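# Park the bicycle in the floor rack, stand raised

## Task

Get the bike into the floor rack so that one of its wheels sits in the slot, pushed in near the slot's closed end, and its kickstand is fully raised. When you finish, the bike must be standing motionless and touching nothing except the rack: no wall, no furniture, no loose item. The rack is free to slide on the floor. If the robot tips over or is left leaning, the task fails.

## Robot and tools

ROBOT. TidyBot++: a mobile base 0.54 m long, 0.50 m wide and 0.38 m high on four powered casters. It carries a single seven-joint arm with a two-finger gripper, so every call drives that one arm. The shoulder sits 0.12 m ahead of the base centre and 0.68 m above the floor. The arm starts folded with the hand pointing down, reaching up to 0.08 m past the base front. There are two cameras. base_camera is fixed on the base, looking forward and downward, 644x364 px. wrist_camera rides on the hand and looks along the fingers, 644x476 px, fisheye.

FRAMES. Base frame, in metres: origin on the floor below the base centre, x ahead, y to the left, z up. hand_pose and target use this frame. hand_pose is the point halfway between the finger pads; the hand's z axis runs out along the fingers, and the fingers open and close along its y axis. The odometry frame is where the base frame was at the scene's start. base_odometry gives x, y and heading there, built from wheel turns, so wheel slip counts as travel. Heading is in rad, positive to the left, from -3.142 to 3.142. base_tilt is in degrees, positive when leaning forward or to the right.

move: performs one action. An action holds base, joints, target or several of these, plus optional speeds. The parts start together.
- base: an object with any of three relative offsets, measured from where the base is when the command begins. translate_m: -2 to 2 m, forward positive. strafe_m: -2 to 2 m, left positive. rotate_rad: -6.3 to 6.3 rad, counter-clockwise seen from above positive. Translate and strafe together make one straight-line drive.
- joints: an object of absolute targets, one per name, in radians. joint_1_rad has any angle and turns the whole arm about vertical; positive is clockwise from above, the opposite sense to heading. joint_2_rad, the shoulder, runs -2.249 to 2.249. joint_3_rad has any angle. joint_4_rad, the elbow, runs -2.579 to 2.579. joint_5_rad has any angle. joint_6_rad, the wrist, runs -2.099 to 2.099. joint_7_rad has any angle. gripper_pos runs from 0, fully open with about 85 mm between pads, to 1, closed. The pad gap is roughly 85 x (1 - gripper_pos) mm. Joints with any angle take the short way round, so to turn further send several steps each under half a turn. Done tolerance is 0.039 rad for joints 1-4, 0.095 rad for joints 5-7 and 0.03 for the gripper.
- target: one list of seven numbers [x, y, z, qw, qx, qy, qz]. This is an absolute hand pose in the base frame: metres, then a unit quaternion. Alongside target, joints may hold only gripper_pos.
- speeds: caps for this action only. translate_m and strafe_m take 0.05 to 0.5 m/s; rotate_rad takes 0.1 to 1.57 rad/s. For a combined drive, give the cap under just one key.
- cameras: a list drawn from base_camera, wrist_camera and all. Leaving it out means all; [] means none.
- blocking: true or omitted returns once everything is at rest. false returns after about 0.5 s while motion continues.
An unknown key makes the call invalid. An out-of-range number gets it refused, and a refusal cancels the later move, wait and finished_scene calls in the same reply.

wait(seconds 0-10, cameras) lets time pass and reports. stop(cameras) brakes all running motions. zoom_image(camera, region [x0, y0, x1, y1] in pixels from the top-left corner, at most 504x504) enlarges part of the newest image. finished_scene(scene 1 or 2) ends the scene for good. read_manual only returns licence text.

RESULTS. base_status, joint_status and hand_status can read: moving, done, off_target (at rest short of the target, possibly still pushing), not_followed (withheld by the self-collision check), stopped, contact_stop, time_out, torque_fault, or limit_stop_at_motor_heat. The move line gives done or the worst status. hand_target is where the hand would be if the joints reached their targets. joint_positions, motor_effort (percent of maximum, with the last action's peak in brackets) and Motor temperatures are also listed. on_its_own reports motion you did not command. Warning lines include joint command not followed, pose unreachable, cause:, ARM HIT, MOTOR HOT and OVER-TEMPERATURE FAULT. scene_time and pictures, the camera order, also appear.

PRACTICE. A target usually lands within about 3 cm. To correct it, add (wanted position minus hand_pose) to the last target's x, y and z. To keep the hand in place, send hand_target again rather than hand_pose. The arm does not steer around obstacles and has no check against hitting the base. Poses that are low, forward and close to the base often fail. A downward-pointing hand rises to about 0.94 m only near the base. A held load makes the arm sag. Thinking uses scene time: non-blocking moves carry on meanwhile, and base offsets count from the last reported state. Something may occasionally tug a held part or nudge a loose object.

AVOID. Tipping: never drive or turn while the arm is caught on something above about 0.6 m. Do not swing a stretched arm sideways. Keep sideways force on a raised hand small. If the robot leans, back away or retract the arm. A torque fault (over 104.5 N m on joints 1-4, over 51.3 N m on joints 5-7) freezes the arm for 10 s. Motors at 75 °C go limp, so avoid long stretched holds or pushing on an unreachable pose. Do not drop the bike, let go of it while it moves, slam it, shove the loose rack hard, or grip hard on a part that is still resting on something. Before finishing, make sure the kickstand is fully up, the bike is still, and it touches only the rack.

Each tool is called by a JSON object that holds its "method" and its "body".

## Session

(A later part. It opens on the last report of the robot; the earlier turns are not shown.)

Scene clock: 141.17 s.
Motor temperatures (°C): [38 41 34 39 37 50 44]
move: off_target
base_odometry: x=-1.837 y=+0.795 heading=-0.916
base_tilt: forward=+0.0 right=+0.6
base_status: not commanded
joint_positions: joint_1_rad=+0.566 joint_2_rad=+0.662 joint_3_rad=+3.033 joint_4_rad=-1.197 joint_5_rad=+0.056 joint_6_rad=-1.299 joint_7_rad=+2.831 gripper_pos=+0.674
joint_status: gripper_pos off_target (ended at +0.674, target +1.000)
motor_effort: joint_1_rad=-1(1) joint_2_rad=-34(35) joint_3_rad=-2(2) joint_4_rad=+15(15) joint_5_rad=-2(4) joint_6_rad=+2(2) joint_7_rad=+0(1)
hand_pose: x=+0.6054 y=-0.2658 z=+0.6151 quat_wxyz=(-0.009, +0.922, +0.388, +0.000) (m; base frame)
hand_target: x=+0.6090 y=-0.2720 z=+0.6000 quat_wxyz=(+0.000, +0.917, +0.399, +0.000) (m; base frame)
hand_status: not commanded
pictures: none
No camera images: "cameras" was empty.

{"method": "move", "body": {"target": [0.610, -0.267, 0.605, 0, 0.9563, 0.2924, 0], "cameras": ["wrist_camera"]}}

{"method": "move", "body": {"target": [0.617, -0.258, 0.605, 0, 0.9816, 0.1908, 0], "cameras": ["wrist_camera"]}}

Scene clock: 142.10 s.
Motor temperatures (°C): [38 41 34 39 37 50 44]
move: off_target
base_odometry: x=-1.837 y=+0.795 heading=-0.916
base_tilt: forward=+0.0 right=+0.7
base_status: not commanded
joint_positions: joint_1_rad=+0.550 joint_2_rad=+0.658 joint_3_rad=+3.053 joint_4_rad=-1.201 joint_5_rad=+0.056 joint_6_rad=-1.302 joint_7_rad=+2.689 gripper_pos=+0.675
joint_status: not commanded
motor_effort: joint_1_rad=-2(2) joint_2_rad=-32(34) joint_3_rad=-2(2) joint_4_rad=+16(16) joint_5_rad=-3(4) joint_6_rad=+8(9) joint_7_rad=-3(4)
hand_pose: x=+0.6032 y=-0.2654 z=+0.6154 quat_wxyz=(-0.006, +0.947, +0.321, -0.006) (m; base frame)
hand_target: x=+0.6100 y=-0.2670 z=+0.6050 quat_wxyz=(+0.000, +0.956, +0.292, +0.000) (m; base frame)
hand_status: off_target (0.013 m and 3.6 deg from the pose sent, 0.011 m and 11.7 deg at the start)
pictures: wrist_camera
camera_calibration:
wrist_camera: T_world_to_cam=[[0.620692, -0.784052, 0.00183865, -0.590103], [-0.783185, -0.619891, 0.0485424, 0.332664], [-0.03692, -0.0315698, -0.998819, 0.770319], [0, 0, 0, 1]] pos_world=[0.65525, -0.232138, 0.754347]

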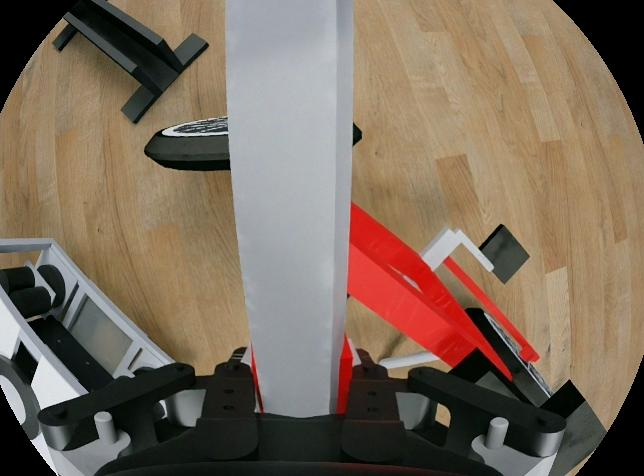

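Scene clock: 142.80 s.
Motor temperatures (°C): [38 41 34 39 37 50 44]
move: off_target
base_odometry: x=-1.837 y=+0.795 heading=-0.916
base_tilt: forward=+0.0 right=+0.6
base_status: not commanded
joint_positions: joint_1_rad=+0.516 joint_2_rad=+0.656 joint_3_rad=+3.092 joint_4_rad=-1.201 joint_5_rad=+0.056 joint_6_rad=-1.316 joint_7_rad=+2.513 gripper_pos=+0.675
joint_status: not commanded
motor_effort: joint_1_rad=-2(3) joint_2_rad=-31(32) joint_3_rad=+0(1) joint_4_rad=+16(17) joint_5_rad=-3(5) joint_6_rad=+13(14) joint_7_rad=-7(7)
hand_pose: x=+0.5999 y=-0.2638 z=+0.6162 quat_wxyz=(+0.000, +0.971, +0.238, -0.019) (m; base frame)
hand_target: x=+0.6170 y=-0.2580 z=+0.6050 quat_wxyz=(+0.000, +0.982, +0.191, +0.000) (m; base frame)
hand_status: off_target (0.021 m and 6.0 deg from the pose sent, 0.019 m and 15.5 deg at the start)
pictures: wrist_camera
camera_calibration:
wrist_camera: T_world_to_cam=[[0.476221, -0.879298, 0.00701047, -0.528443], [-0.876883, -0.47429, 0.0782588, 0.40729], [-0.0654878, -0.0434159, -0.996908, 0.783842], [0, 0, 0, 1]] pos_world=[0.660134, -0.237454, 0.753249]

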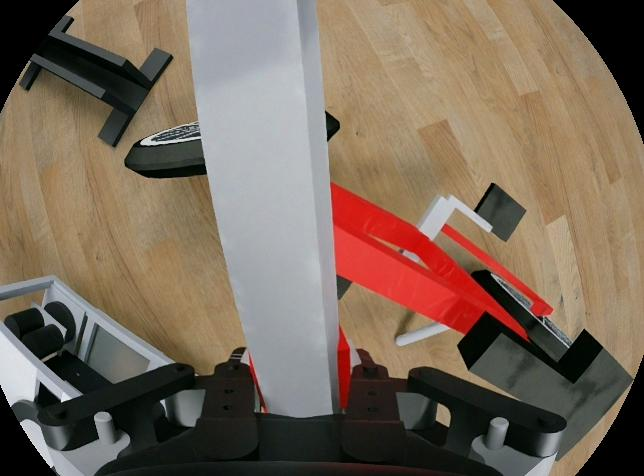

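{"method": "move", "body": {"target": [0.632, -0.249, 0.605, 0, 0.9962, 0.0872, 0], "cameras": ["wrist_camera"]}}

{"method": "move", "body": {"target": [0.645, -0.240, 0.605, 0, 0.9998, -0.0175, 0]}}

Scene clock: 143.87 s.
Motor temperatures (°C): [38 41 34 39 37 50 44]
move: off_target
base_odometry: x=-1.837 y=+0.795 heading=-0.916
base_tilt: forward=+0.0 right=+0.7
base_status: not commanded
joint_positions: joint_1_rad=+0.482 joint_2_rad=+0.661 joint_3_rad=+3.132 joint_4_rad=-1.188 joint_5_rad=+0.050 joint_6_rad=-1.361 joint_7_rad=+2.333 gripper_pos=+0.675
joint_status: not commanded
motor_effort: joint_1_rad=-5(6) joint_2_rad=-35(37) joint_3_rad=+0(1) joint_4_rad=+19(21) joint_5_rad=-1(5) joint_6_rad=+17(20) joint_7_rad=-10(12)
hand_pose: x=+0.5925 y=-0.2584 z=+0.6171 quat_wxyz=(-0.003, +0.988, +0.149, -0.040) (m; base frame)
hand_target: x=+0.6320 y=-0.2490 z=+0.6050 quat_wxyz=(+0.000, +0.996, +0.087, +0.000) (m; base frame)
hand_status: off_target (0.042 m and 8.5 deg from the pose sent, 0.037 m and 17.7 deg at the start)
pictures: wrist_camera
camera_calibration:
wrist_camera: T_world_to_cam=[[0.310308, -0.950635, -0.00118948, -0.435232], [-0.943766, -0.308215, 0.119624, 0.460301], [-0.114086, -0.0359977, -0.992819, 0.812695], [0, 0, 0, 1]] pos_world=[0.662189, -0.24262, 0.751278]

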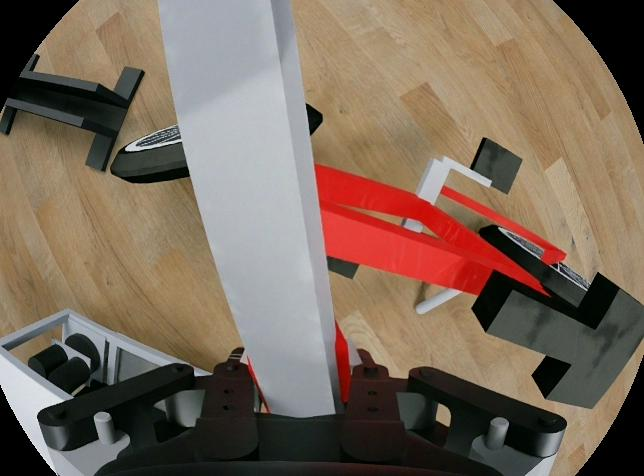

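Scene clock: 144.67 s.
Motor temperatures (°C): [38 41 34 39 37 50 44]
move: off_target
base_odometry: x=-1.837 y=+0.795 heading=-0.916
base_tilt: forward=+0.0 right=+0.6
base_status: not commanded
joint_positions: joint_1_rad=+0.459 joint_2_rad=+0.671 joint_3_rad=+3.169 joint_4_rad=-1.177 joint_5_rad=+0.013 joint_6_rad=-1.428 joint_7_rad=+2.158 gripper_pos=+0.675
joint_status: not commanded
motor_effort: joint_1_rad=-7(8) joint_2_rad=-32(35) joint_3_rad=+1(2) joint_4_rad=+23(25) joint_5_rad=-1(3) joint_6_rad=+27(27) joint_7_rad=-16(16)
hand_pose: x=+0.5806 y=-0.2451 z=+0.6168 quat_wxyz=(-0.021, +0.996, +0.054, -0.065) (m; base frame)
hand_target: x=+0.6450 y=-0.2400 z=+0.6050 quat_wxyz=(+0.000, +1.000, -0.018, +0.000) (m; base frame)
hand_status: off_target (0.066 m and 11.4 deg from the pose sent, 0.057 m and 19.7 deg at the start)
pictures: base_camera, wrist_camera
camera_calibration:
wrist_camera: T_world_to_cam=[[0.121736, -0.991996, -0.0335181, -0.299567], [-0.977733, -0.125665, 0.168066, 0.487883], [-0.170933, 0.012312, -0.985206, 0.851667], [0, 0, 0, 1]] pos_world=[0.659066, -0.246346, 0.747029]

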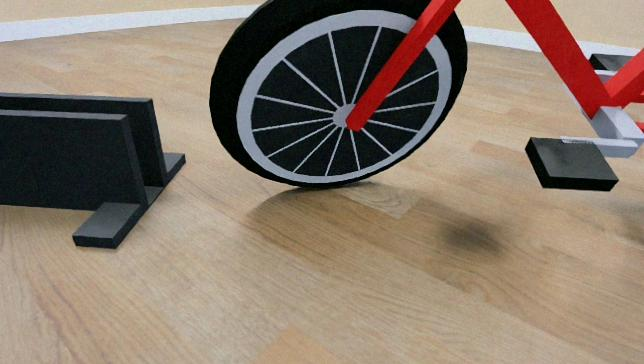

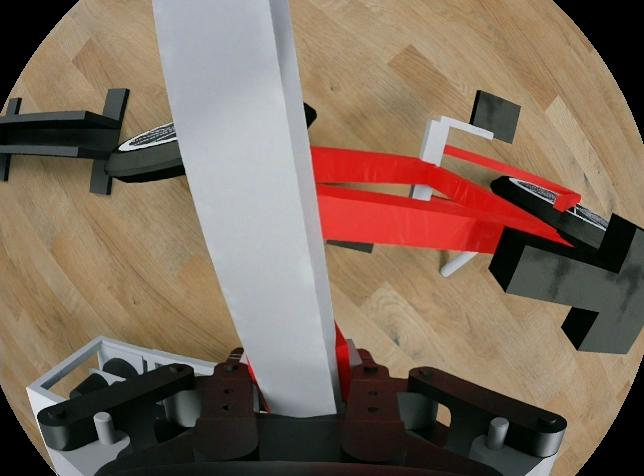

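{"method": "move", "body": {"target": [0.69, -0.235, 0.605, 0, 0.9962, -0.0872, 0]}}

Scene clock: 147.10 s.
Motor temperatures (°C): [38 41 34 39 37 51 44]
move: off_target
base_odometry: x=-1.837 y=+0.795 heading=-0.916
base_tilt: forward=+0.0 right=+0.6
base_status: not commanded
joint_positions: joint_1_rad=+0.369 joint_2_rad=+0.763 joint_3_rad=+3.195 joint_4_rad=-0.914 joint_5_rad=-0.074 joint_6_rad=-1.425 joint_7_rad=+1.867 gripper_pos=+0.709
joint_status: not commanded
on_its_own: gripper_pos moved +0.034 toward your old target +1.000
motor_effort: joint_1_rad=-1(9) joint_2_rad=-35(37) joint_3_rad=+1(9) joint_4_rad=+17(29) joint_5_rad=+0(12) joint_6_rad=+6(36) joint_7_rad=-1(18)
hand_pose: x=+0.6939 y=-0.2234 z=+0.6415 quat_wxyz=(-0.010, +0.998, -0.060, +0.025) (m; base frame)
hand_target: x=+0.6900 y=-0.2350 z=+0.6050 quat_wxyz=(+0.000, +0.996, -0.087, +0.000) (m; base frame)
hand_status: off_target (0.038 m and 4.4 deg from the pose sent, 0.110 m and 18.0 deg at the start)
pictures: base_camera, wrist_camera
camera_calibration:
wrist_camera: T_world_to_cam=[[-0.104518, -0.994511, -0.00496704, -0.152885], [-0.994485, 0.104557, -0.00825632, 0.773353], [0.00873034, 0.00407671, -0.999954, 0.778027], [0, 0, 0, 1]] pos_world=[0.746316, -0.236077, 0.783616]

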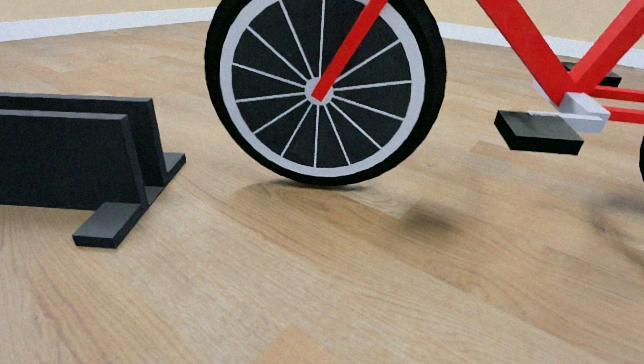

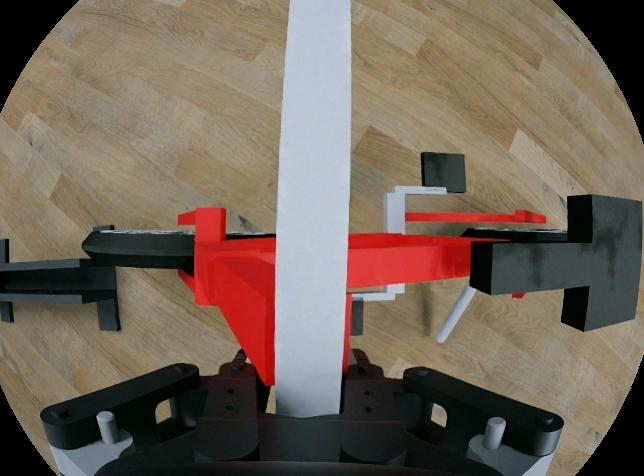

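{"method": "zoom_image", "body": {"camera": "wrist_camera", "region": [0, 190, 240, 350]}}

Scaled by 2.100.

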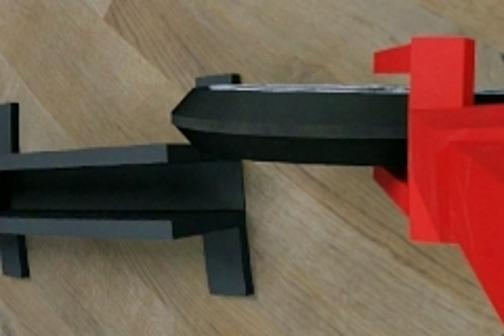

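{"method": "move", "body": {"target": [0.697, -0.225, 0.63, 0, 0.9816, -0.1908, 0], "cameras": []}}

{"method": "move", "body": {"target": [0.700, -0.218, 0.63, 0, 0.9563, -0.2924, 0]}}

Scene clock: 149.03 s.
Motor temperatures (°C): [38 41 34 39 37 51 44]
move: off_target
base_odometry: x=-1.837 y=+0.795 heading=-0.916
base_tilt: forward=+0.0 right=+0.6
base_status: not commanded
joint_positions: joint_1_rad=+0.349 joint_2_rad=+0.784 joint_3_rad=+3.217 joint_4_rad=-0.867 joint_5_rad=-0.074 joint_6_rad=-1.485 joint_7_rad=+1.656 gripper_pos=+0.711
joint_status: not commanded
motor_effort: joint_1_rad=+0(1) joint_2_rad=-42(42) joint_3_rad=+2(2) joint_4_rad=+20(20) joint_5_rad=+1(2) joint_6_rad=+8(9) joint_7_rad=-1(2)
hand_pose: x=+0.6919 y=-0.2196 z=+0.6431 quat_wxyz=(-0.009, +0.987, -0.161, +0.006) (m; base frame)
hand_target: x=+0.6970 y=-0.2250 z=+0.6300 quat_wxyz=(+0.000, +0.982, -0.191, +0.000) (m; base frame)
hand_status: off_target (0.015 m and 3.7 deg from the pose sent, 0.012 m and 15.5 deg at the start)
pictures: none
No camera images: "cameras" was empty.

Scene clock: 150.00 s.
Motor temperatures (°C): [38 41 34 39 37 51 44]
move: off_target
base_odometry: x=-1.837 y=+0.795 heading=-0.916
base_tilt: forward=+0.0 right=+0.6
base_status: not commanded
joint_positions: joint_1_rad=+0.319 joint_2_rad=+0.785 joint_3_rad=+3.251 joint_4_rad=-0.864 joint_5_rad=-0.078 joint_6_rad=-1.517 joint_7_rad=+1.438 gripper_pos=+0.751
joint_status: not commanded
on_its_own: gripper_pos moved +0.039 toward your old target +1.000
motor_effort: joint_1_rad=+1(3) joint_2_rad=-40(42) joint_3_rad=+2(4) joint_4_rad=+20(21) joint_5_rad=+1(5) joint_6_rad=+10(13) joint_7_rad=-1(2)
hand_pose: x=+0.6853 y=-0.2124 z=+0.6434 quat_wxyz=(-0.002, +0.964, -0.264, -0.010) (m; base frame)
hand_target: x=+0.7000 y=-0.2180 z=+0.6300 quat_wxyz=(+0.000, +0.956, -0.292, +0.000) (m; base frame)
hand_status: off_target (0.021 m and 3.5 deg from the pose sent, 0.015 m and 15.6 deg at the start)
pictures: base_camera, wrist_camera
camera_calibration:
wrist_camera: T_world_to_cam=[[-0.496676, -0.867712, 0.019707, 0.136927], [-0.865585, 0.496873, 0.0622883, 0.713295], [-0.0638402, 0.0138791, -0.997864, 0.830503], [0, 0, 0, 1]] pos_world=[0.738445, -0.247131, 0.781601]

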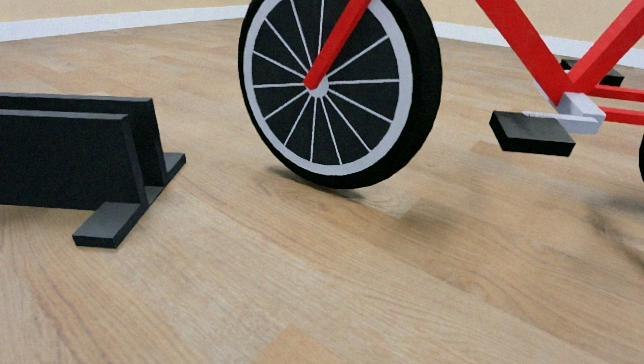

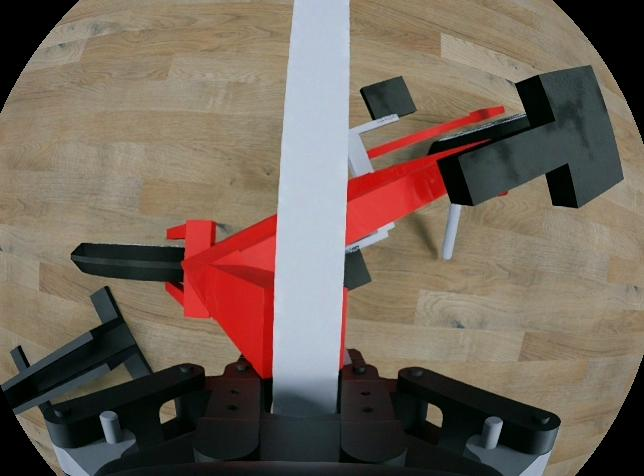

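{"method": "move", "body": {"base": {"translate_m": -0.055, "strafe_m": -0.13}, "speeds": {"translate_m": 0.1}, "cameras": ["wrist_camera"]}}

{"method": "move", "body": {"target": [0.700, -0.235, 0.63, 0, 0.9969, -0.0785, 0]}}

Scene clock: 152.10 s.
Motor temperatures (°C): [38 41 34 39 37 51 44]
move: done
base_odometry: x=-1.973 y=+0.759 heading=-0.916
base_tilt: forward=+0.0 right=+0.6
base_status: done
joint_positions: joint_1_rad=+0.308 joint_2_rad=+0.788 joint_3_rad=+3.254 joint_4_rad=-0.862 joint_5_rad=-0.081 joint_6_rad=-1.529 joint_7_rad=+1.432 gripper_pos=+0.753
joint_status: not commanded
motor_effort: joint_1_rad=+2(6) joint_2_rad=-38(42) joint_3_rad=+4(5) joint_4_rad=+20(24) joint_5_rad=+3(5) joint_6_rad=+11(16) joint_7_rad=-1(2)
hand_pose: x=+0.6847 y=-0.2052 z=+0.6429 quat_wxyz=(-0.003, +0.965, -0.263, -0.016) (m; base frame)
hand_target: x=+0.7000 y=-0.2180 z=+0.6300 quat_wxyz=(+0.000, +0.956, -0.292, +0.000) (m; base frame)
hand_status: not commanded
pictures: wrist_camera
camera_calibration:
wrist_camera: T_world_to_cam=[[-0.493385, -0.869573, 0.0203583, 0.139874], [-0.866608, 0.49344, 0.074214, 0.701546], [-0.07458, 0.0189734, -0.997035, 0.837684], [0, 0, 0, 1]] pos_world=[0.739451, -0.240434, 0.780287]

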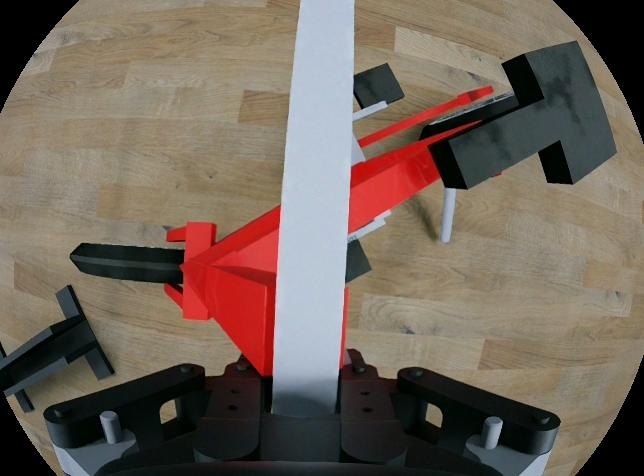

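Scene clock: 153.23 s.
Motor temperatures (°C): [38 41 34 39 37 51 44]
move: off_target
base_odometry: x=-1.973 y=+0.759 heading=-0.916
base_tilt: forward=+0.0 right=+0.6
base_status: not commanded
joint_positions: joint_1_rad=+0.363 joint_2_rad=+0.813 joint_3_rad=+3.224 joint_4_rad=-0.807 joint_5_rad=-0.071 joint_6_rad=-1.514 joint_7_rad=+1.771 gripper_pos=+0.822
joint_status: not commanded
on_its_own: gripper_pos moved +0.069 toward your old target +1.000
motor_effort: joint_1_rad=-2(3) joint_2_rad=-41(45) joint_3_rad=-1(4) joint_4_rad=+17(21) joint_5_rad=-2(4) joint_6_rad=+2(11) joint_7_rad=+2(6)
hand_pose: x=+0.6965 y=-0.2340 z=+0.6440 quat_wxyz=(-0.004, +0.994, -0.111, +0.006) (m; base frame)
hand_target: x=+0.7000 y=-0.2350 z=+0.6300 quat_wxyz=(+0.000, +0.997, -0.078, +0.000) (m; base frame)
hand_status: off_target (0.014 m and 3.8 deg from the pose sent, 0.036 m and 21.6 deg at the start)
pictures: base_camera, wrist_camera
camera_calibration:
wrist_camera: T_world_to_cam=[[-0.205943, -0.978529, 0.00822493, -0.0973178], [-0.978082, 0.206098, 0.0296622, 0.765032], [-0.0307204, -0.00193594, -0.999526, 0.80639], [0, 0, 0, 1]] pos_world=[0.752995, -0.251339, 0.784115]

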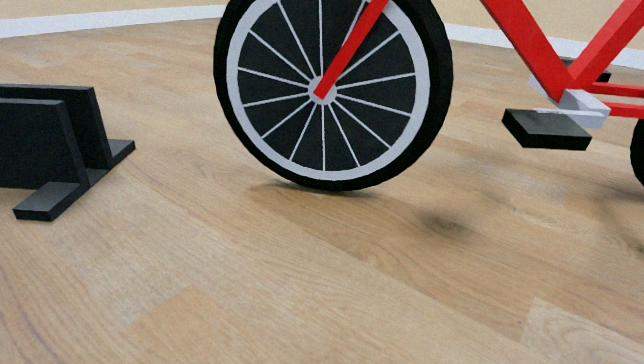

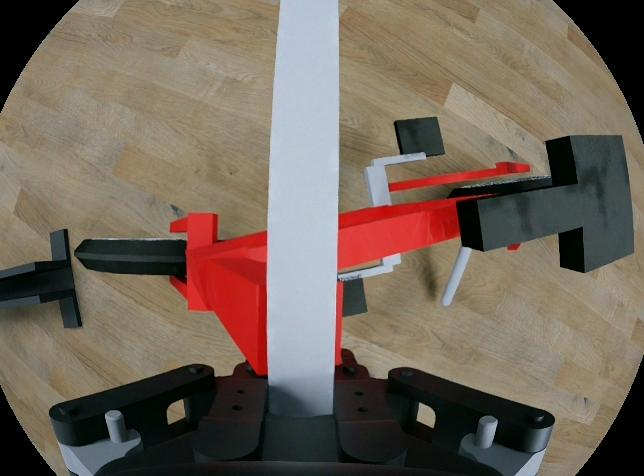

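{"method": "zoom_image", "body": {"camera": "wrist_camera", "region": [0, 190, 240, 350]}}

{"method": "move", "body": {"joints": {"gripper_pos": 0.67}, "cameras": []}}

{"method": "move", "body": {"target": [0.700, -0.235, 0.60, 0, 0.9969, -0.0785, 0], "cameras": []}}

{"method": "move", "body": {"joints": {"gripper_pos": 1.0}}}

Scaled by 2.100.

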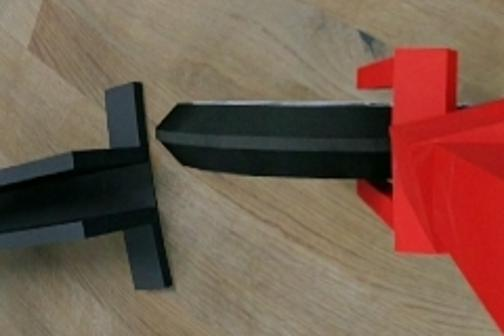

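Scene clock: 154.17 s.
Motor temperatures (°C): [38 41 34 39 37 51 44]
move: done
base_odometry: x=-1.973 y=+0.759 heading=-0.916
base_tilt: forward=+0.0 right=+0.6
base_status: not commanded
joint_positions: joint_1_rad=+0.363 joint_2_rad=+0.817 joint_3_rad=+3.221 joint_4_rad=-0.807 joint_5_rad=-0.071 joint_6_rad=-1.515 joint_7_rad=+1.781 gripper_pos=+0.670
joint_status: all done
motor_effort: joint_1_rad=-1(3) joint_2_rad=-44(45) joint_3_rad=-1(2) joint_4_rad=+19(20) joint_5_rad=-2(4) joint_6_rad=+4(5) joint_7_rad=+0(2)
hand_pose: x=+0.6967 y=-0.2327 z=+0.6418 quat_wxyz=(-0.006, +0.994, -0.105, +0.004) (m; base frame)
hand_target: x=+0.7000 y=-0.2350 z=+0.6300 quat_wxyz=(+0.000, +0.997, -0.078, +0.000) (m; base frame)
hand_status: not commanded
pictures: none
No camera images: "cameras" was empty.

Scene clock: 155.00 s.
Motor temperatures (°C): [38 41 34 39 37 51 44]
move: off_target
base_odometry: x=-1.973 y=+0.759 heading=-0.916
base_tilt: forward=+0.0 right=+0.6
base_status: not commanded
joint_positions: joint_1_rad=+0.363 joint_2_rad=+0.810 joint_3_rad=+3.218 joint_4_rad=-0.851 joint_5_rad=-0.071 joint_6_rad=-1.480 joint_7_rad=+1.781 gripper_pos=+0.670
joint_status: not commanded
motor_effort: joint_1_rad=-1(4) joint_2_rad=-34(43) joint_3_rad=+0(2) joint_4_rad=+14(19) joint_5_rad=-2(3) joint_6_rad=+4(4) joint_7_rad=+0(1)
hand_pose: x=+0.6932 y=-0.2308 z=+0.6319 quat_wxyz=(-0.007, +0.994, -0.105, +0.003) (m; base frame)
hand_target: x=+0.7000 y=-0.2350 z=+0.6000 quat_wxyz=(+0.000, +0.997, -0.078, +0.000) (m; base frame)
hand_status: off_target (0.033 m and 3.2 deg from the pose sent, 0.042 m and 3.2 deg at the start)
pictures: none
No camera images: "cameras" was empty.

Scene clock: 155.73 s.
Motor temperatures (°C): [38 41 34 39 37 51 44]
move: off_target
base_odometry: x=-1.973 y=+0.759 heading=-0.916
base_tilt: forward=+0.0 right=+0.6
base_status: not commanded
joint_positions: joint_1_rad=+0.363 joint_2_rad=+0.810 joint_3_rad=+3.215 joint_4_rad=-0.851 joint_5_rad=-0.071 joint_6_rad=-1.480 joint_7_rad=+1.782 gripper_pos=+0.679
joint_status: gripper_pos off_target (ended at +0.679, target +1.000)
motor_effort: joint_1_rad=-1(3) joint_2_rad=-32(33) joint_3_rad=+1(1) joint_4_rad=+14(14) joint_5_rad=+3(3) joint_6_rad=+4(4) joint_7_rad=+0(1)
hand_pose: x=+0.6938 y=-0.2294 z=+0.6319 quat_wxyz=(-0.008, +0.995, -0.104, +0.003) (m; base frame)
hand_target: x=+0.7000 y=-0.2350 z=+0.6000 quat_wxyz=(+0.000, +0.997, -0.078, +0.000) (m; base frame)
hand_status: not commanded
pictures: base_camera, wrist_camera
camera_calibration:
wrist_camera: T_world_to_cam=[[-0.192591, -0.981279, 0.0000576487, -0.0979865], [-0.980637, 0.192467, 0.0361723, 0.756236], [-0.0355062, 0.00690992, -0.999346, 0.799444], [0, 0, 0, 1]] pos_world=[0.751107, -0.247227, 0.771572]

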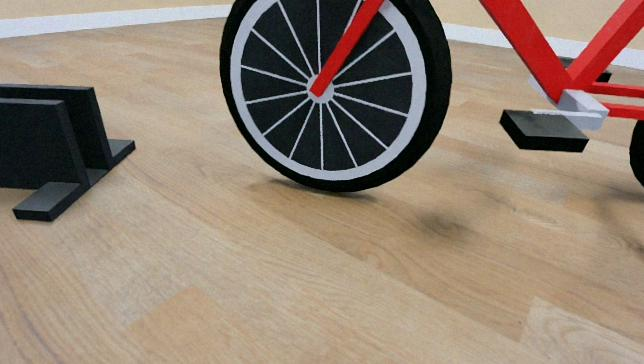

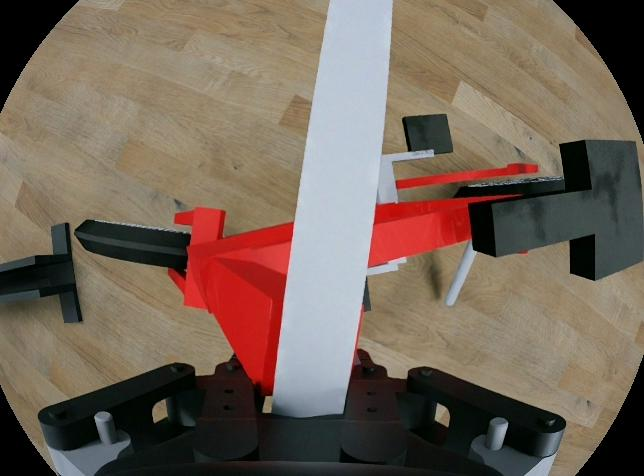

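{"method": "move", "body": {"base": {"translate_m": -0.05, "strafe_m": -0.14}, "speeds": {"translate_m": 0.1}, "cameras": []}}

{"method": "move", "body": {"target": [0.698, -0.240, 0.61, 0, 0.9990, 0.0436, 0]}}

{"method": "zoom_image", "body": {"camera": "wrist_camera", "region": [0, 190, 240, 350]}}

Scene clock: 158.43 s.
Motor temperatures (°C): [38 41 34 39 37 51 44]
move: done
base_odometry: x=-2.115 y=+0.713 heading=-0.916
base_tilt: forward=+0.0 right=+0.6
base_status: done
joint_positions: joint_1_rad=+0.374 joint_2_rad=+0.810 joint_3_rad=+3.195 joint_4_rad=-0.859 joint_5_rad=-0.071 joint_6_rad=-1.479 joint_7_rad=+1.782 gripper_pos=+0.683
joint_status: not commanded
motor_effort: joint_1_rad=-1(5) joint_2_rad=-38(40) joint_3_rad=+3(5) joint_4_rad=+16(17) joint_5_rad=+6(7) joint_6_rad=+4(5) joint_7_rad=+1(1)
hand_pose: x=+0.6924 y=-0.2263 z=+0.6295 quat_wxyz=(-0.016, +0.995, -0.103, +0.002) (m; base frame)
hand_target: x=+0.7000 y=-0.2350 z=+0.6000 quat_wxyz=(+0.000, +0.997, -0.078, +0.000) (m; base frame)
hand_status: not commanded
pictures: none
No camera images: "cameras" was empty.

Scene clock: 159.43 s.
Motor temperatures (°C): [38 41 34 39 37 51 44]
move: off_target
base_odometry: x=-2.115 y=+0.713 heading=-0.916
base_tilt: forward=+0.0 right=+0.6
base_status: not commanded
joint_positions: joint_1_rad=+0.390 joint_2_rad=+0.812 joint_3_rad=+3.177 joint_4_rad=-0.857 joint_5_rad=-0.040 joint_6_rad=-1.479 joint_7_rad=+2.024 gripper_pos=+0.695
joint_status: not commanded
motor_effort: joint_1_rad=-3(4) joint_2_rad=-39(42) joint_3_rad=-2(3) joint_4_rad=+18(19) joint_5_rad=-3(7) joint_6_rad=+5(6) joint_7_rad=+1(2)
hand_pose: x=+0.6885 y=-0.2363 z=+0.6291 quat_wxyz=(-0.008, +1.000, +0.018, +0.000) (m; base frame)
hand_target: x=+0.6980 y=-0.2400 z=+0.6100 quat_wxyz=(+0.000, +0.999, +0.044, +0.000) (m; base frame)
hand_status: off_target (0.022 m and 3.1 deg from the pose sent, 0.024 m and 16.9 deg at the start)
pictures: base_camera, wrist_camera
camera_calibration:
wrist_camera: T_world_to_cam=[[0.0505215, -0.998722, 0.00146353, -0.278139], [-0.997922, -0.0504223, 0.0401075, 0.704581], [-0.0399825, -0.00348678, -0.999194, 0.797007], [0, 0, 0, 1]] pos_world=[0.749035, -0.239477, 0.768513]

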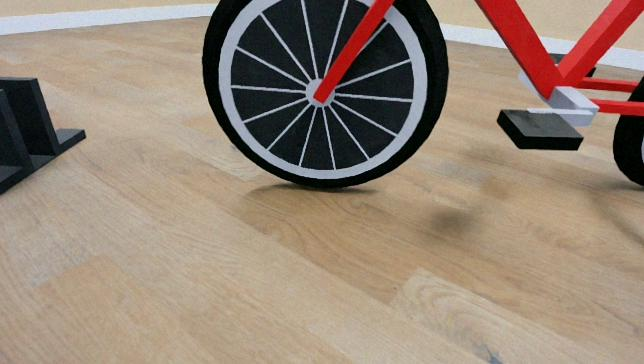

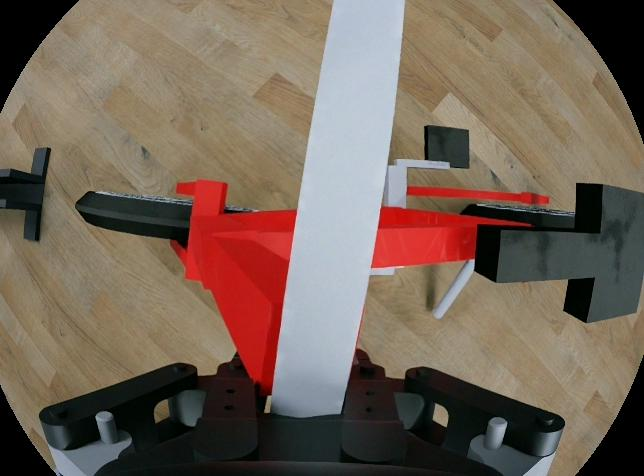

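Scaled by 2.100.

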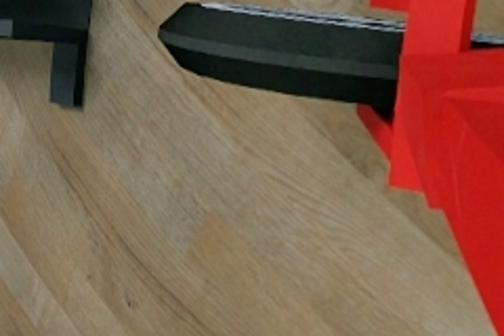

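{"method": "move", "body": {"base": {"translate_m": 0.022, "strafe_m": 0.24}, "speeds": {"translate_m": 0.15}}}

{"method": "zoom_image", "body": {"camera": "wrist_camera", "region": [0, 100, 240, 340]}}

Scene clock: 164.13 s.
Motor temperatures (°C): [38 41 34 39 37 51 44]
move: done
base_odometry: x=-1.911 y=+0.842 heading=-0.916
base_tilt: forward=+0.0 right=+0.6
base_status: done
joint_positions: joint_1_rad=+0.390 joint_2_rad=+0.813 joint_3_rad=+3.174 joint_4_rad=-0.854 joint_5_rad=-0.033 joint_6_rad=-1.479 joint_7_rad=+2.024 gripper_pos=+0.698
joint_status: not commanded
motor_effort: joint_1_rad=-2(9) joint_2_rad=-39(42) joint_3_rad=-3(6) joint_4_rad=+17(18) joint_5_rad=-6(8) joint_6_rad=+3(5) joint_7_rad=+0(1)
hand_pose: x=+0.6887 y=-0.2385 z=+0.6295 quat_wxyz=(-0.005, +1.000, +0.018, +0.000) (m; base frame)
hand_target: x=+0.6980 y=-0.2400 z=+0.6100 quat_wxyz=(+0.000, +0.999, +0.044, +0.000) (m; base frame)
hand_status: not commanded
pictures: base_camera, wrist_camera
camera_calibration:
wrist_camera: T_world_to_cam=[[0.0519911, -0.998615, 0.00804211, -0.285447], [-0.997829, -0.0516208, 0.0409021, 0.703743], [-0.0404303, -0.0101512, -0.999131, 0.796111], [0, 0, 0, 1]] pos_world=[0.749242, -0.240642, 0.76893]

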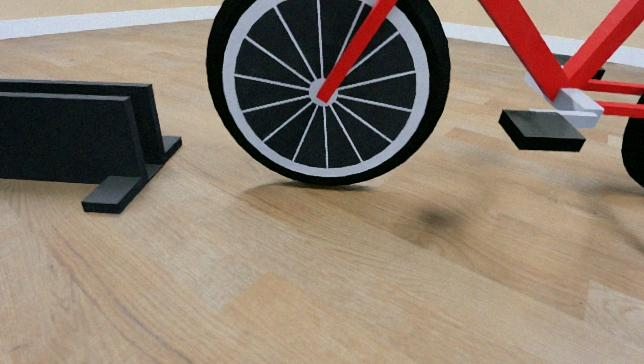

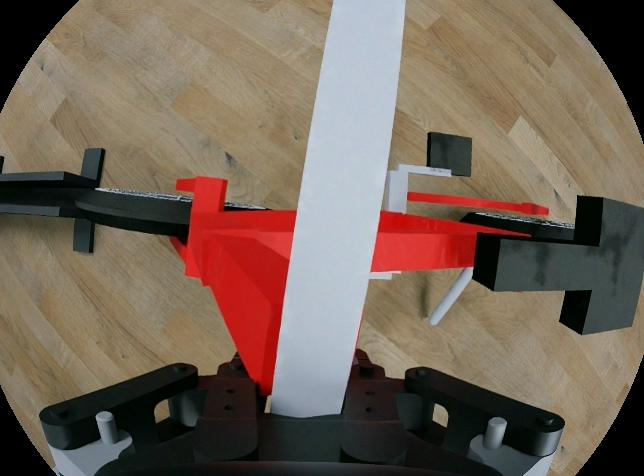

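Scaled by 2.100.

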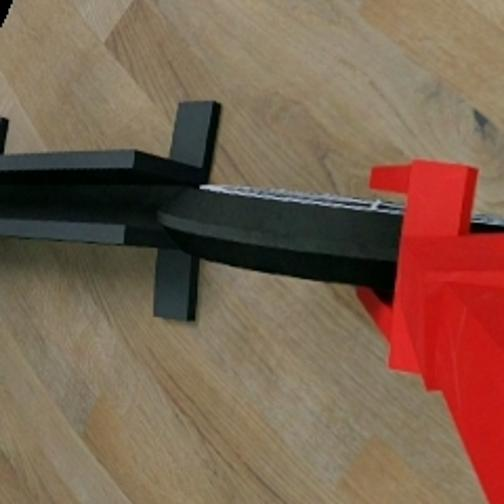

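{"method": "move", "body": {"base": {"translate_m": 0.016, "strafe_m": 0.12}, "speeds": {"translate_m": 0.1}}}

{"method": "zoom_image", "body": {"camera": "wrist_camera", "region": [0, 100, 240, 340]}}

Scene clock: 166.30 s.
Motor temperatures (°C): [38 41 34 39 37 51 44]
move: done
base_odometry: x=-1.806 y=+0.903 heading=-0.916
base_tilt: forward=+0.0 right=+0.6
base_status: done
joint_positions: joint_1_rad=+0.391 joint_2_rad=+0.813 joint_3_rad=+3.176 joint_4_rad=-0.851 joint_5_rad=-0.031 joint_6_rad=-1.479 joint_7_rad=+2.024 gripper_pos=+0.698
joint_status: not commanded
motor_effort: joint_1_rad=-2(8) joint_2_rad=-37(42) joint_3_rad=-3(6) joint_4_rad=+15(18) joint_5_rad=-6(8) joint_6_rad=+3(4) joint_7_rad=+1(1)
hand_pose: x=+0.6889 y=-0.2400 z=+0.6302 quat_wxyz=(-0.003, +1.000, +0.018, +0.001) (m; base frame)
hand_target: x=+0.6980 y=-0.2400 z=+0.6100 quat_wxyz=(+0.000, +0.999, +0.044, +0.000) (m; base frame)
hand_status: not commanded
pictures: base_camera, wrist_camera
camera_calibration:
wrist_camera: T_world_to_cam=[[0.0506906, -0.998654, 0.011001, -0.287966], [-0.997946, -0.0502167, 0.0397676, 0.705028], [-0.0391616, -0.0129942, -0.999148, 0.795238], [0, 0, 0, 1]] pos_world=[0.74932, -0.241841, 0.769691]

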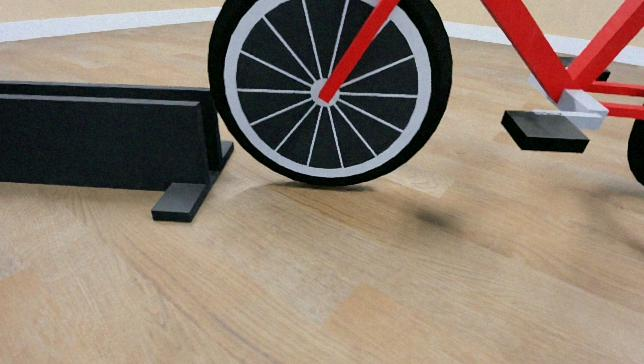

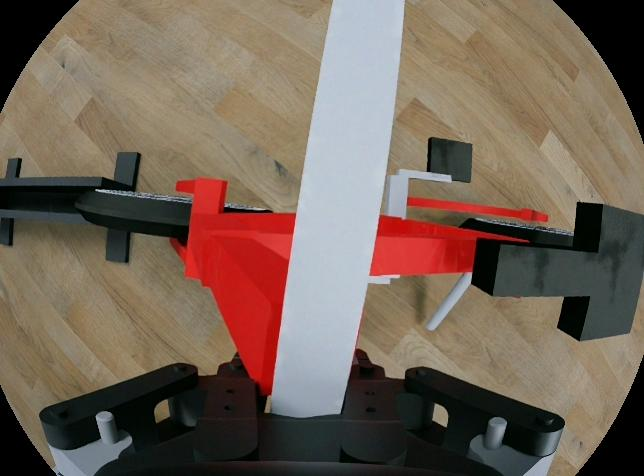

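Scaled by 2.100.

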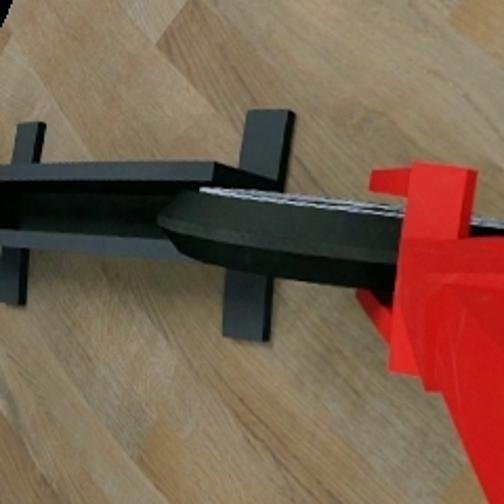

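{"method": "move", "body": {"base": {"translate_m": 0.014, "strafe_m": 0.10}, "speeds": {"translate_m": 0.1}}}

{"method": "zoom_image", "body": {"camera": "wrist_camera", "region": [0, 100, 240, 340]}}

Scene clock: 168.10 s.
Motor temperatures (°C): [38 42 34 39 37 51 44]
move: done
base_odometry: x=-1.718 y=+0.953 heading=-0.916
base_tilt: forward=+0.0 right=+0.6
base_status: done
joint_positions: joint_1_rad=+0.390 joint_2_rad=+0.813 joint_3_rad=+3.176 joint_4_rad=-0.849 joint_5_rad=-0.030 joint_6_rad=-1.479 joint_7_rad=+2.031 gripper_pos=+0.698
joint_status: not commanded
motor_effort: joint_1_rad=-3(8) joint_2_rad=-35(41) joint_3_rad=-4(5) joint_4_rad=+14(17) joint_5_rad=-6(8) joint_6_rad=+3(4) joint_7_rad=+0(1)
hand_pose: x=+0.6896 y=-0.2406 z=+0.6309 quat_wxyz=(-0.002, +1.000, +0.022, +0.001) (m; base frame)
hand_target: x=+0.6980 y=-0.2400 z=+0.6100 quat_wxyz=(+0.000, +0.999, +0.044, +0.000) (m; base frame)
hand_status: not commanded
pictures: base_camera, wrist_camera
camera_calibration:
wrist_camera: T_world_to_cam=[[0.0582853, -0.998199, 0.0141658, -0.295725], [-0.997587, -0.0577015, 0.0386212, 0.704313], [-0.0377343, -0.0163827, -0.999154, 0.794171], [0, 0, 0, 1]] pos_world=[0.749817, -0.241542, 0.770486]

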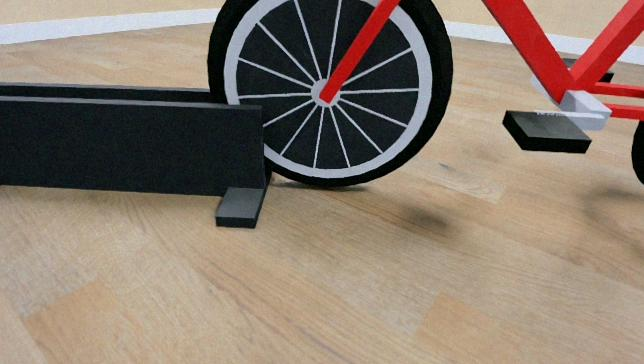

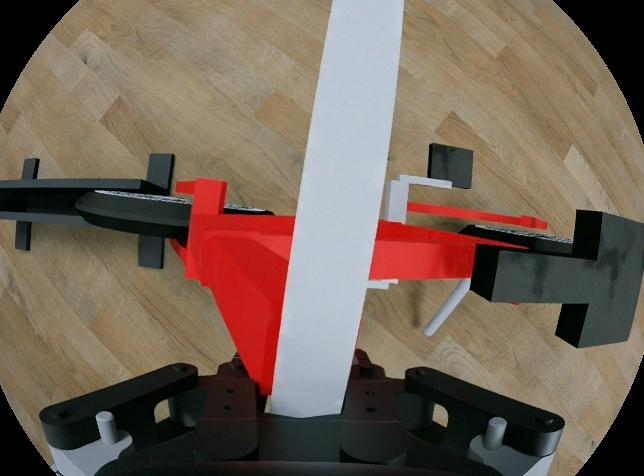

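Scaled by 2.100.

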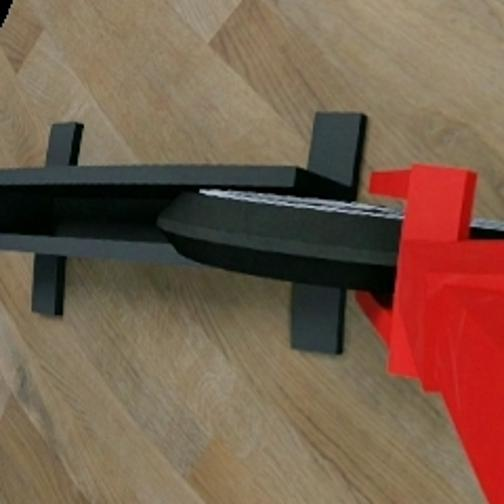

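{"method": "move", "body": {"base": {"translate_m": 0.010, "strafe_m": 0.12}, "speeds": {"translate_m": 0.1}}}

{"method": "zoom_image", "body": {"camera": "wrist_camera", "region": [0, 100, 240, 340]}}

Scene clock: 169.93 s.
Motor temperatures (°C): [38 42 34 39 37 51 44]
move: done
base_odometry: x=-1.617 y=+1.018 heading=-0.916
base_tilt: forward=+0.0 right=+0.6
base_status: done
joint_positions: joint_1_rad=+0.470 joint_2_rad=+0.820 joint_3_rad=+3.204 joint_4_rad=-0.839 joint_5_rad=-0.010 joint_6_rad=-1.457 joint_7_rad=+2.033 gripper_pos=+0.705
joint_status: not commanded
motor_effort: joint_1_rad=-15(17) joint_2_rad=-44(44) joint_3_rad=-9(11) joint_4_rad=+13(17) joint_5_rad=-8(11) joint_6_rad=-3(5) joint_7_rad=+0(1)
hand_pose: x=+0.6683 y=-0.3071 z=+0.6303 quat_wxyz=(+0.022, +0.999, -0.025, +0.003) (m; base frame)
hand_target: x=+0.6980 y=-0.2400 z=+0.6100 quat_wxyz=(+0.000, +0.999, +0.044, +0.000) (m; base frame)
hand_status: not commanded
pictures: base_camera, wrist_camera
camera_calibration:
wrist_camera: T_world_to_cam=[[-0.0358911, -0.997444, 0.0617791, -0.327706], [-0.998703, 0.0380328, 0.0338469, 0.712399], [-0.03611, -0.0604842, -0.997516, 0.775996], [0, 0, 0, 1]] pos_world=[0.727735, -0.307028, 0.770201]

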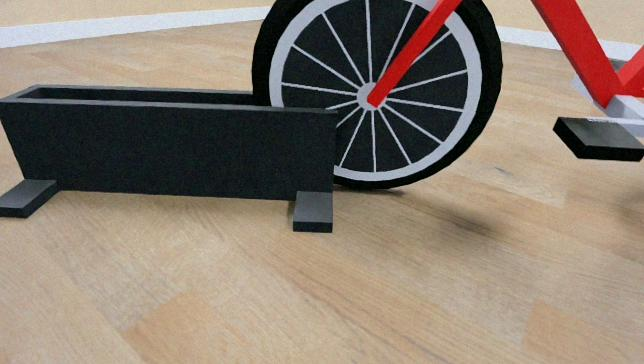

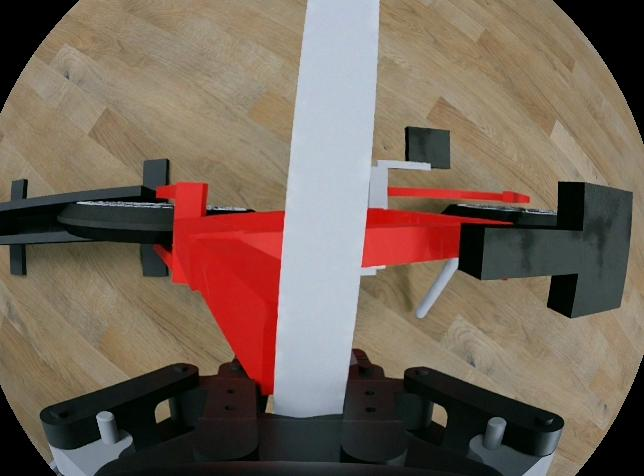

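Scaled by 2.100.

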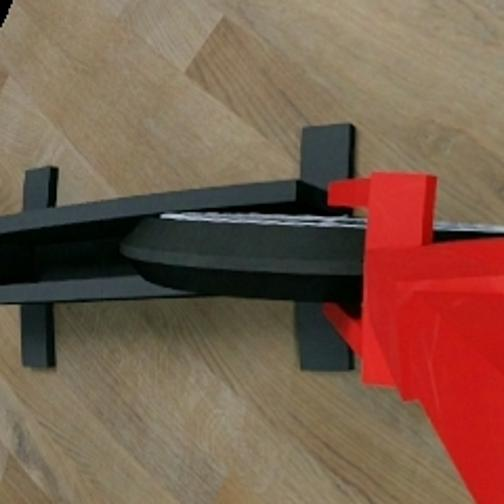

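{"method": "move", "body": {"target": [0.690, -0.255, 0.61, 0, 0.9914, 0.1305, 0]}}

{"method": "zoom_image", "body": {"camera": "wrist_camera", "region": [0, 100, 240, 340]}}

Scene clock: 170.83 s.
Motor temperatures (°C): [38 42 34 39 37 51 44]
move: off_target
base_odometry: x=-1.617 y=+1.018 heading=-0.916
base_tilt: forward=+0.0 right=+0.6
base_status: not commanded
joint_positions: joint_1_rad=+0.494 joint_2_rad=+0.820 joint_3_rad=+3.174 joint_4_rad=-0.839 joint_5_rad=-0.009 joint_6_rad=-1.457 joint_7_rad=+2.147 gripper_pos=+0.707
joint_status: not commanded
motor_effort: joint_1_rad=-13(16) joint_2_rad=-41(44) joint_3_rad=-7(9) joint_4_rad=+12(14) joint_5_rad=+0(9) joint_6_rad=-3(5) joint_7_rad=+10(10)
hand_pose: x=+0.6676 y=-0.3084 z=+0.6301 quat_wxyz=(+0.013, +0.999, +0.029, +0.008) (m; base frame)
hand_target: x=+0.6900 y=-0.2550 z=+0.6100 quat_wxyz=(+0.000, +0.991, +0.131, +0.000) (m; base frame)
hand_status: off_target (0.061 m and 11.8 deg from the pose sent, 0.060 m and 18.1 deg at the start)
pictures: base_camera, wrist_camera
camera_calibration:
wrist_camera: T_world_to_cam=[[0.0732854, -0.996309, 0.0446968, -0.390757], [-0.997029, -0.0721257, 0.0270315, 0.680955], [-0.0237079, -0.0465451, -0.998635, 0.772429], [0, 0, 0, 1]] pos_world=[0.725882, -0.304247, 0.770433]

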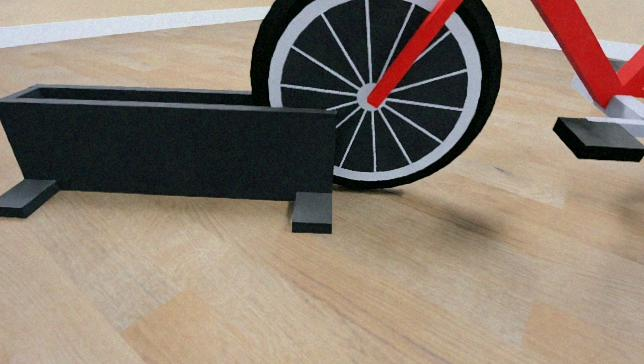

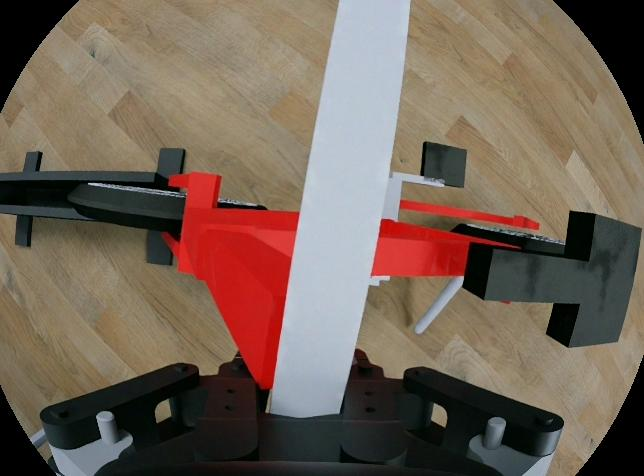

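Scaled by 2.100.

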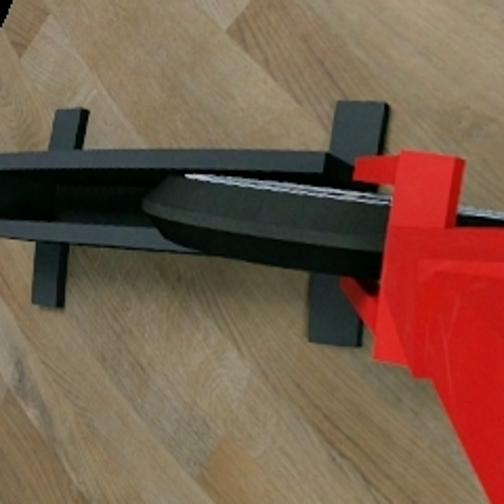

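{"method": "move", "body": {"target": [0.745, -0.270, 0.615, 0, 0.9914, 0.1305, 0]}}

{"method": "zoom_image", "body": {"camera": "wrist_camera", "region": [0, 100, 240, 340]}}

Scene clock: 172.80 s.
Motor temperatures (°C): [38 42 34 39 37 51 44]
move: off_target
base_odometry: x=-1.617 y=+1.018 heading=-0.916
base_tilt: forward=+0.0 right=+0.6
base_status: not commanded
joint_positions: joint_1_rad=+0.444 joint_2_rad=+1.040 joint_3_rad=+3.173 joint_4_rad=-0.360 joint_5_rad=-0.009 joint_6_rad=-1.688 joint_7_rad=+2.193 gripper_pos=+0.708
joint_status: not commanded
motor_effort: joint_1_rad=-5(13) joint_2_rad=-47(47) joint_3_rad=+0(7) joint_4_rad=+17(19) joint_5_rad=+1(3) joint_6_rad=+5(6) joint_7_rad=+3(10)
hand_pose: x=+0.7385 y=-0.3029 z=+0.6370 quat_wxyz=(+0.021, +0.996, +0.082, +0.019) (m; base frame)
hand_target: x=+0.7450 y=-0.2700 z=+0.6150 quat_wxyz=(+0.000, +0.991, +0.131, +0.000) (m; base frame)
hand_status: off_target (0.040 m and 6.4 deg from the pose sent, 0.088 m and 11.8 deg at the start)
pictures: base_camera, wrist_camera
camera_calibration:
wrist_camera: T_world_to_cam=[[0.1776, -0.982046, 0.063588, -0.475598], [-0.984098, -0.177439, 0.00821464, 0.722414], [0.00321584, -0.0640357, -0.997942, 0.755683], [0, 0, 0, 1]] pos_world=[0.792962, -0.290484, 0.778436]

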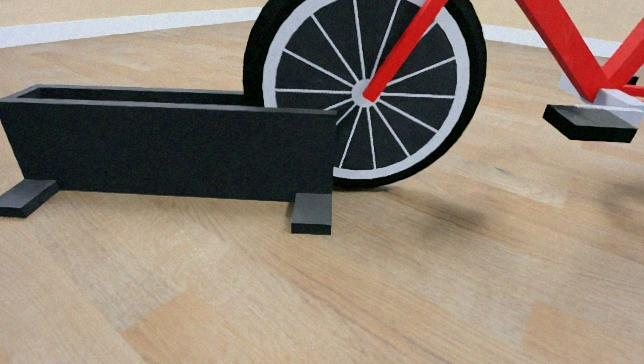

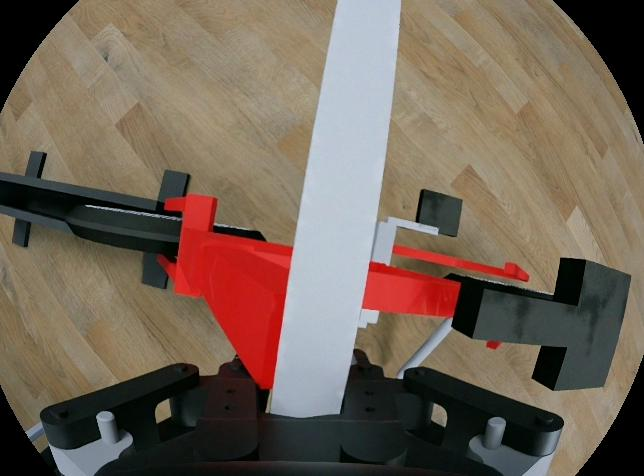

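Scaled by 2.100.

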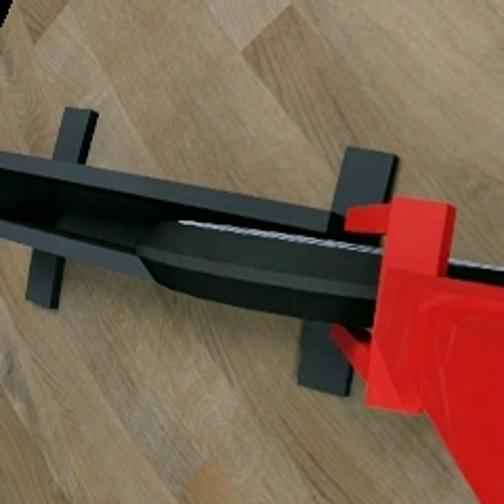

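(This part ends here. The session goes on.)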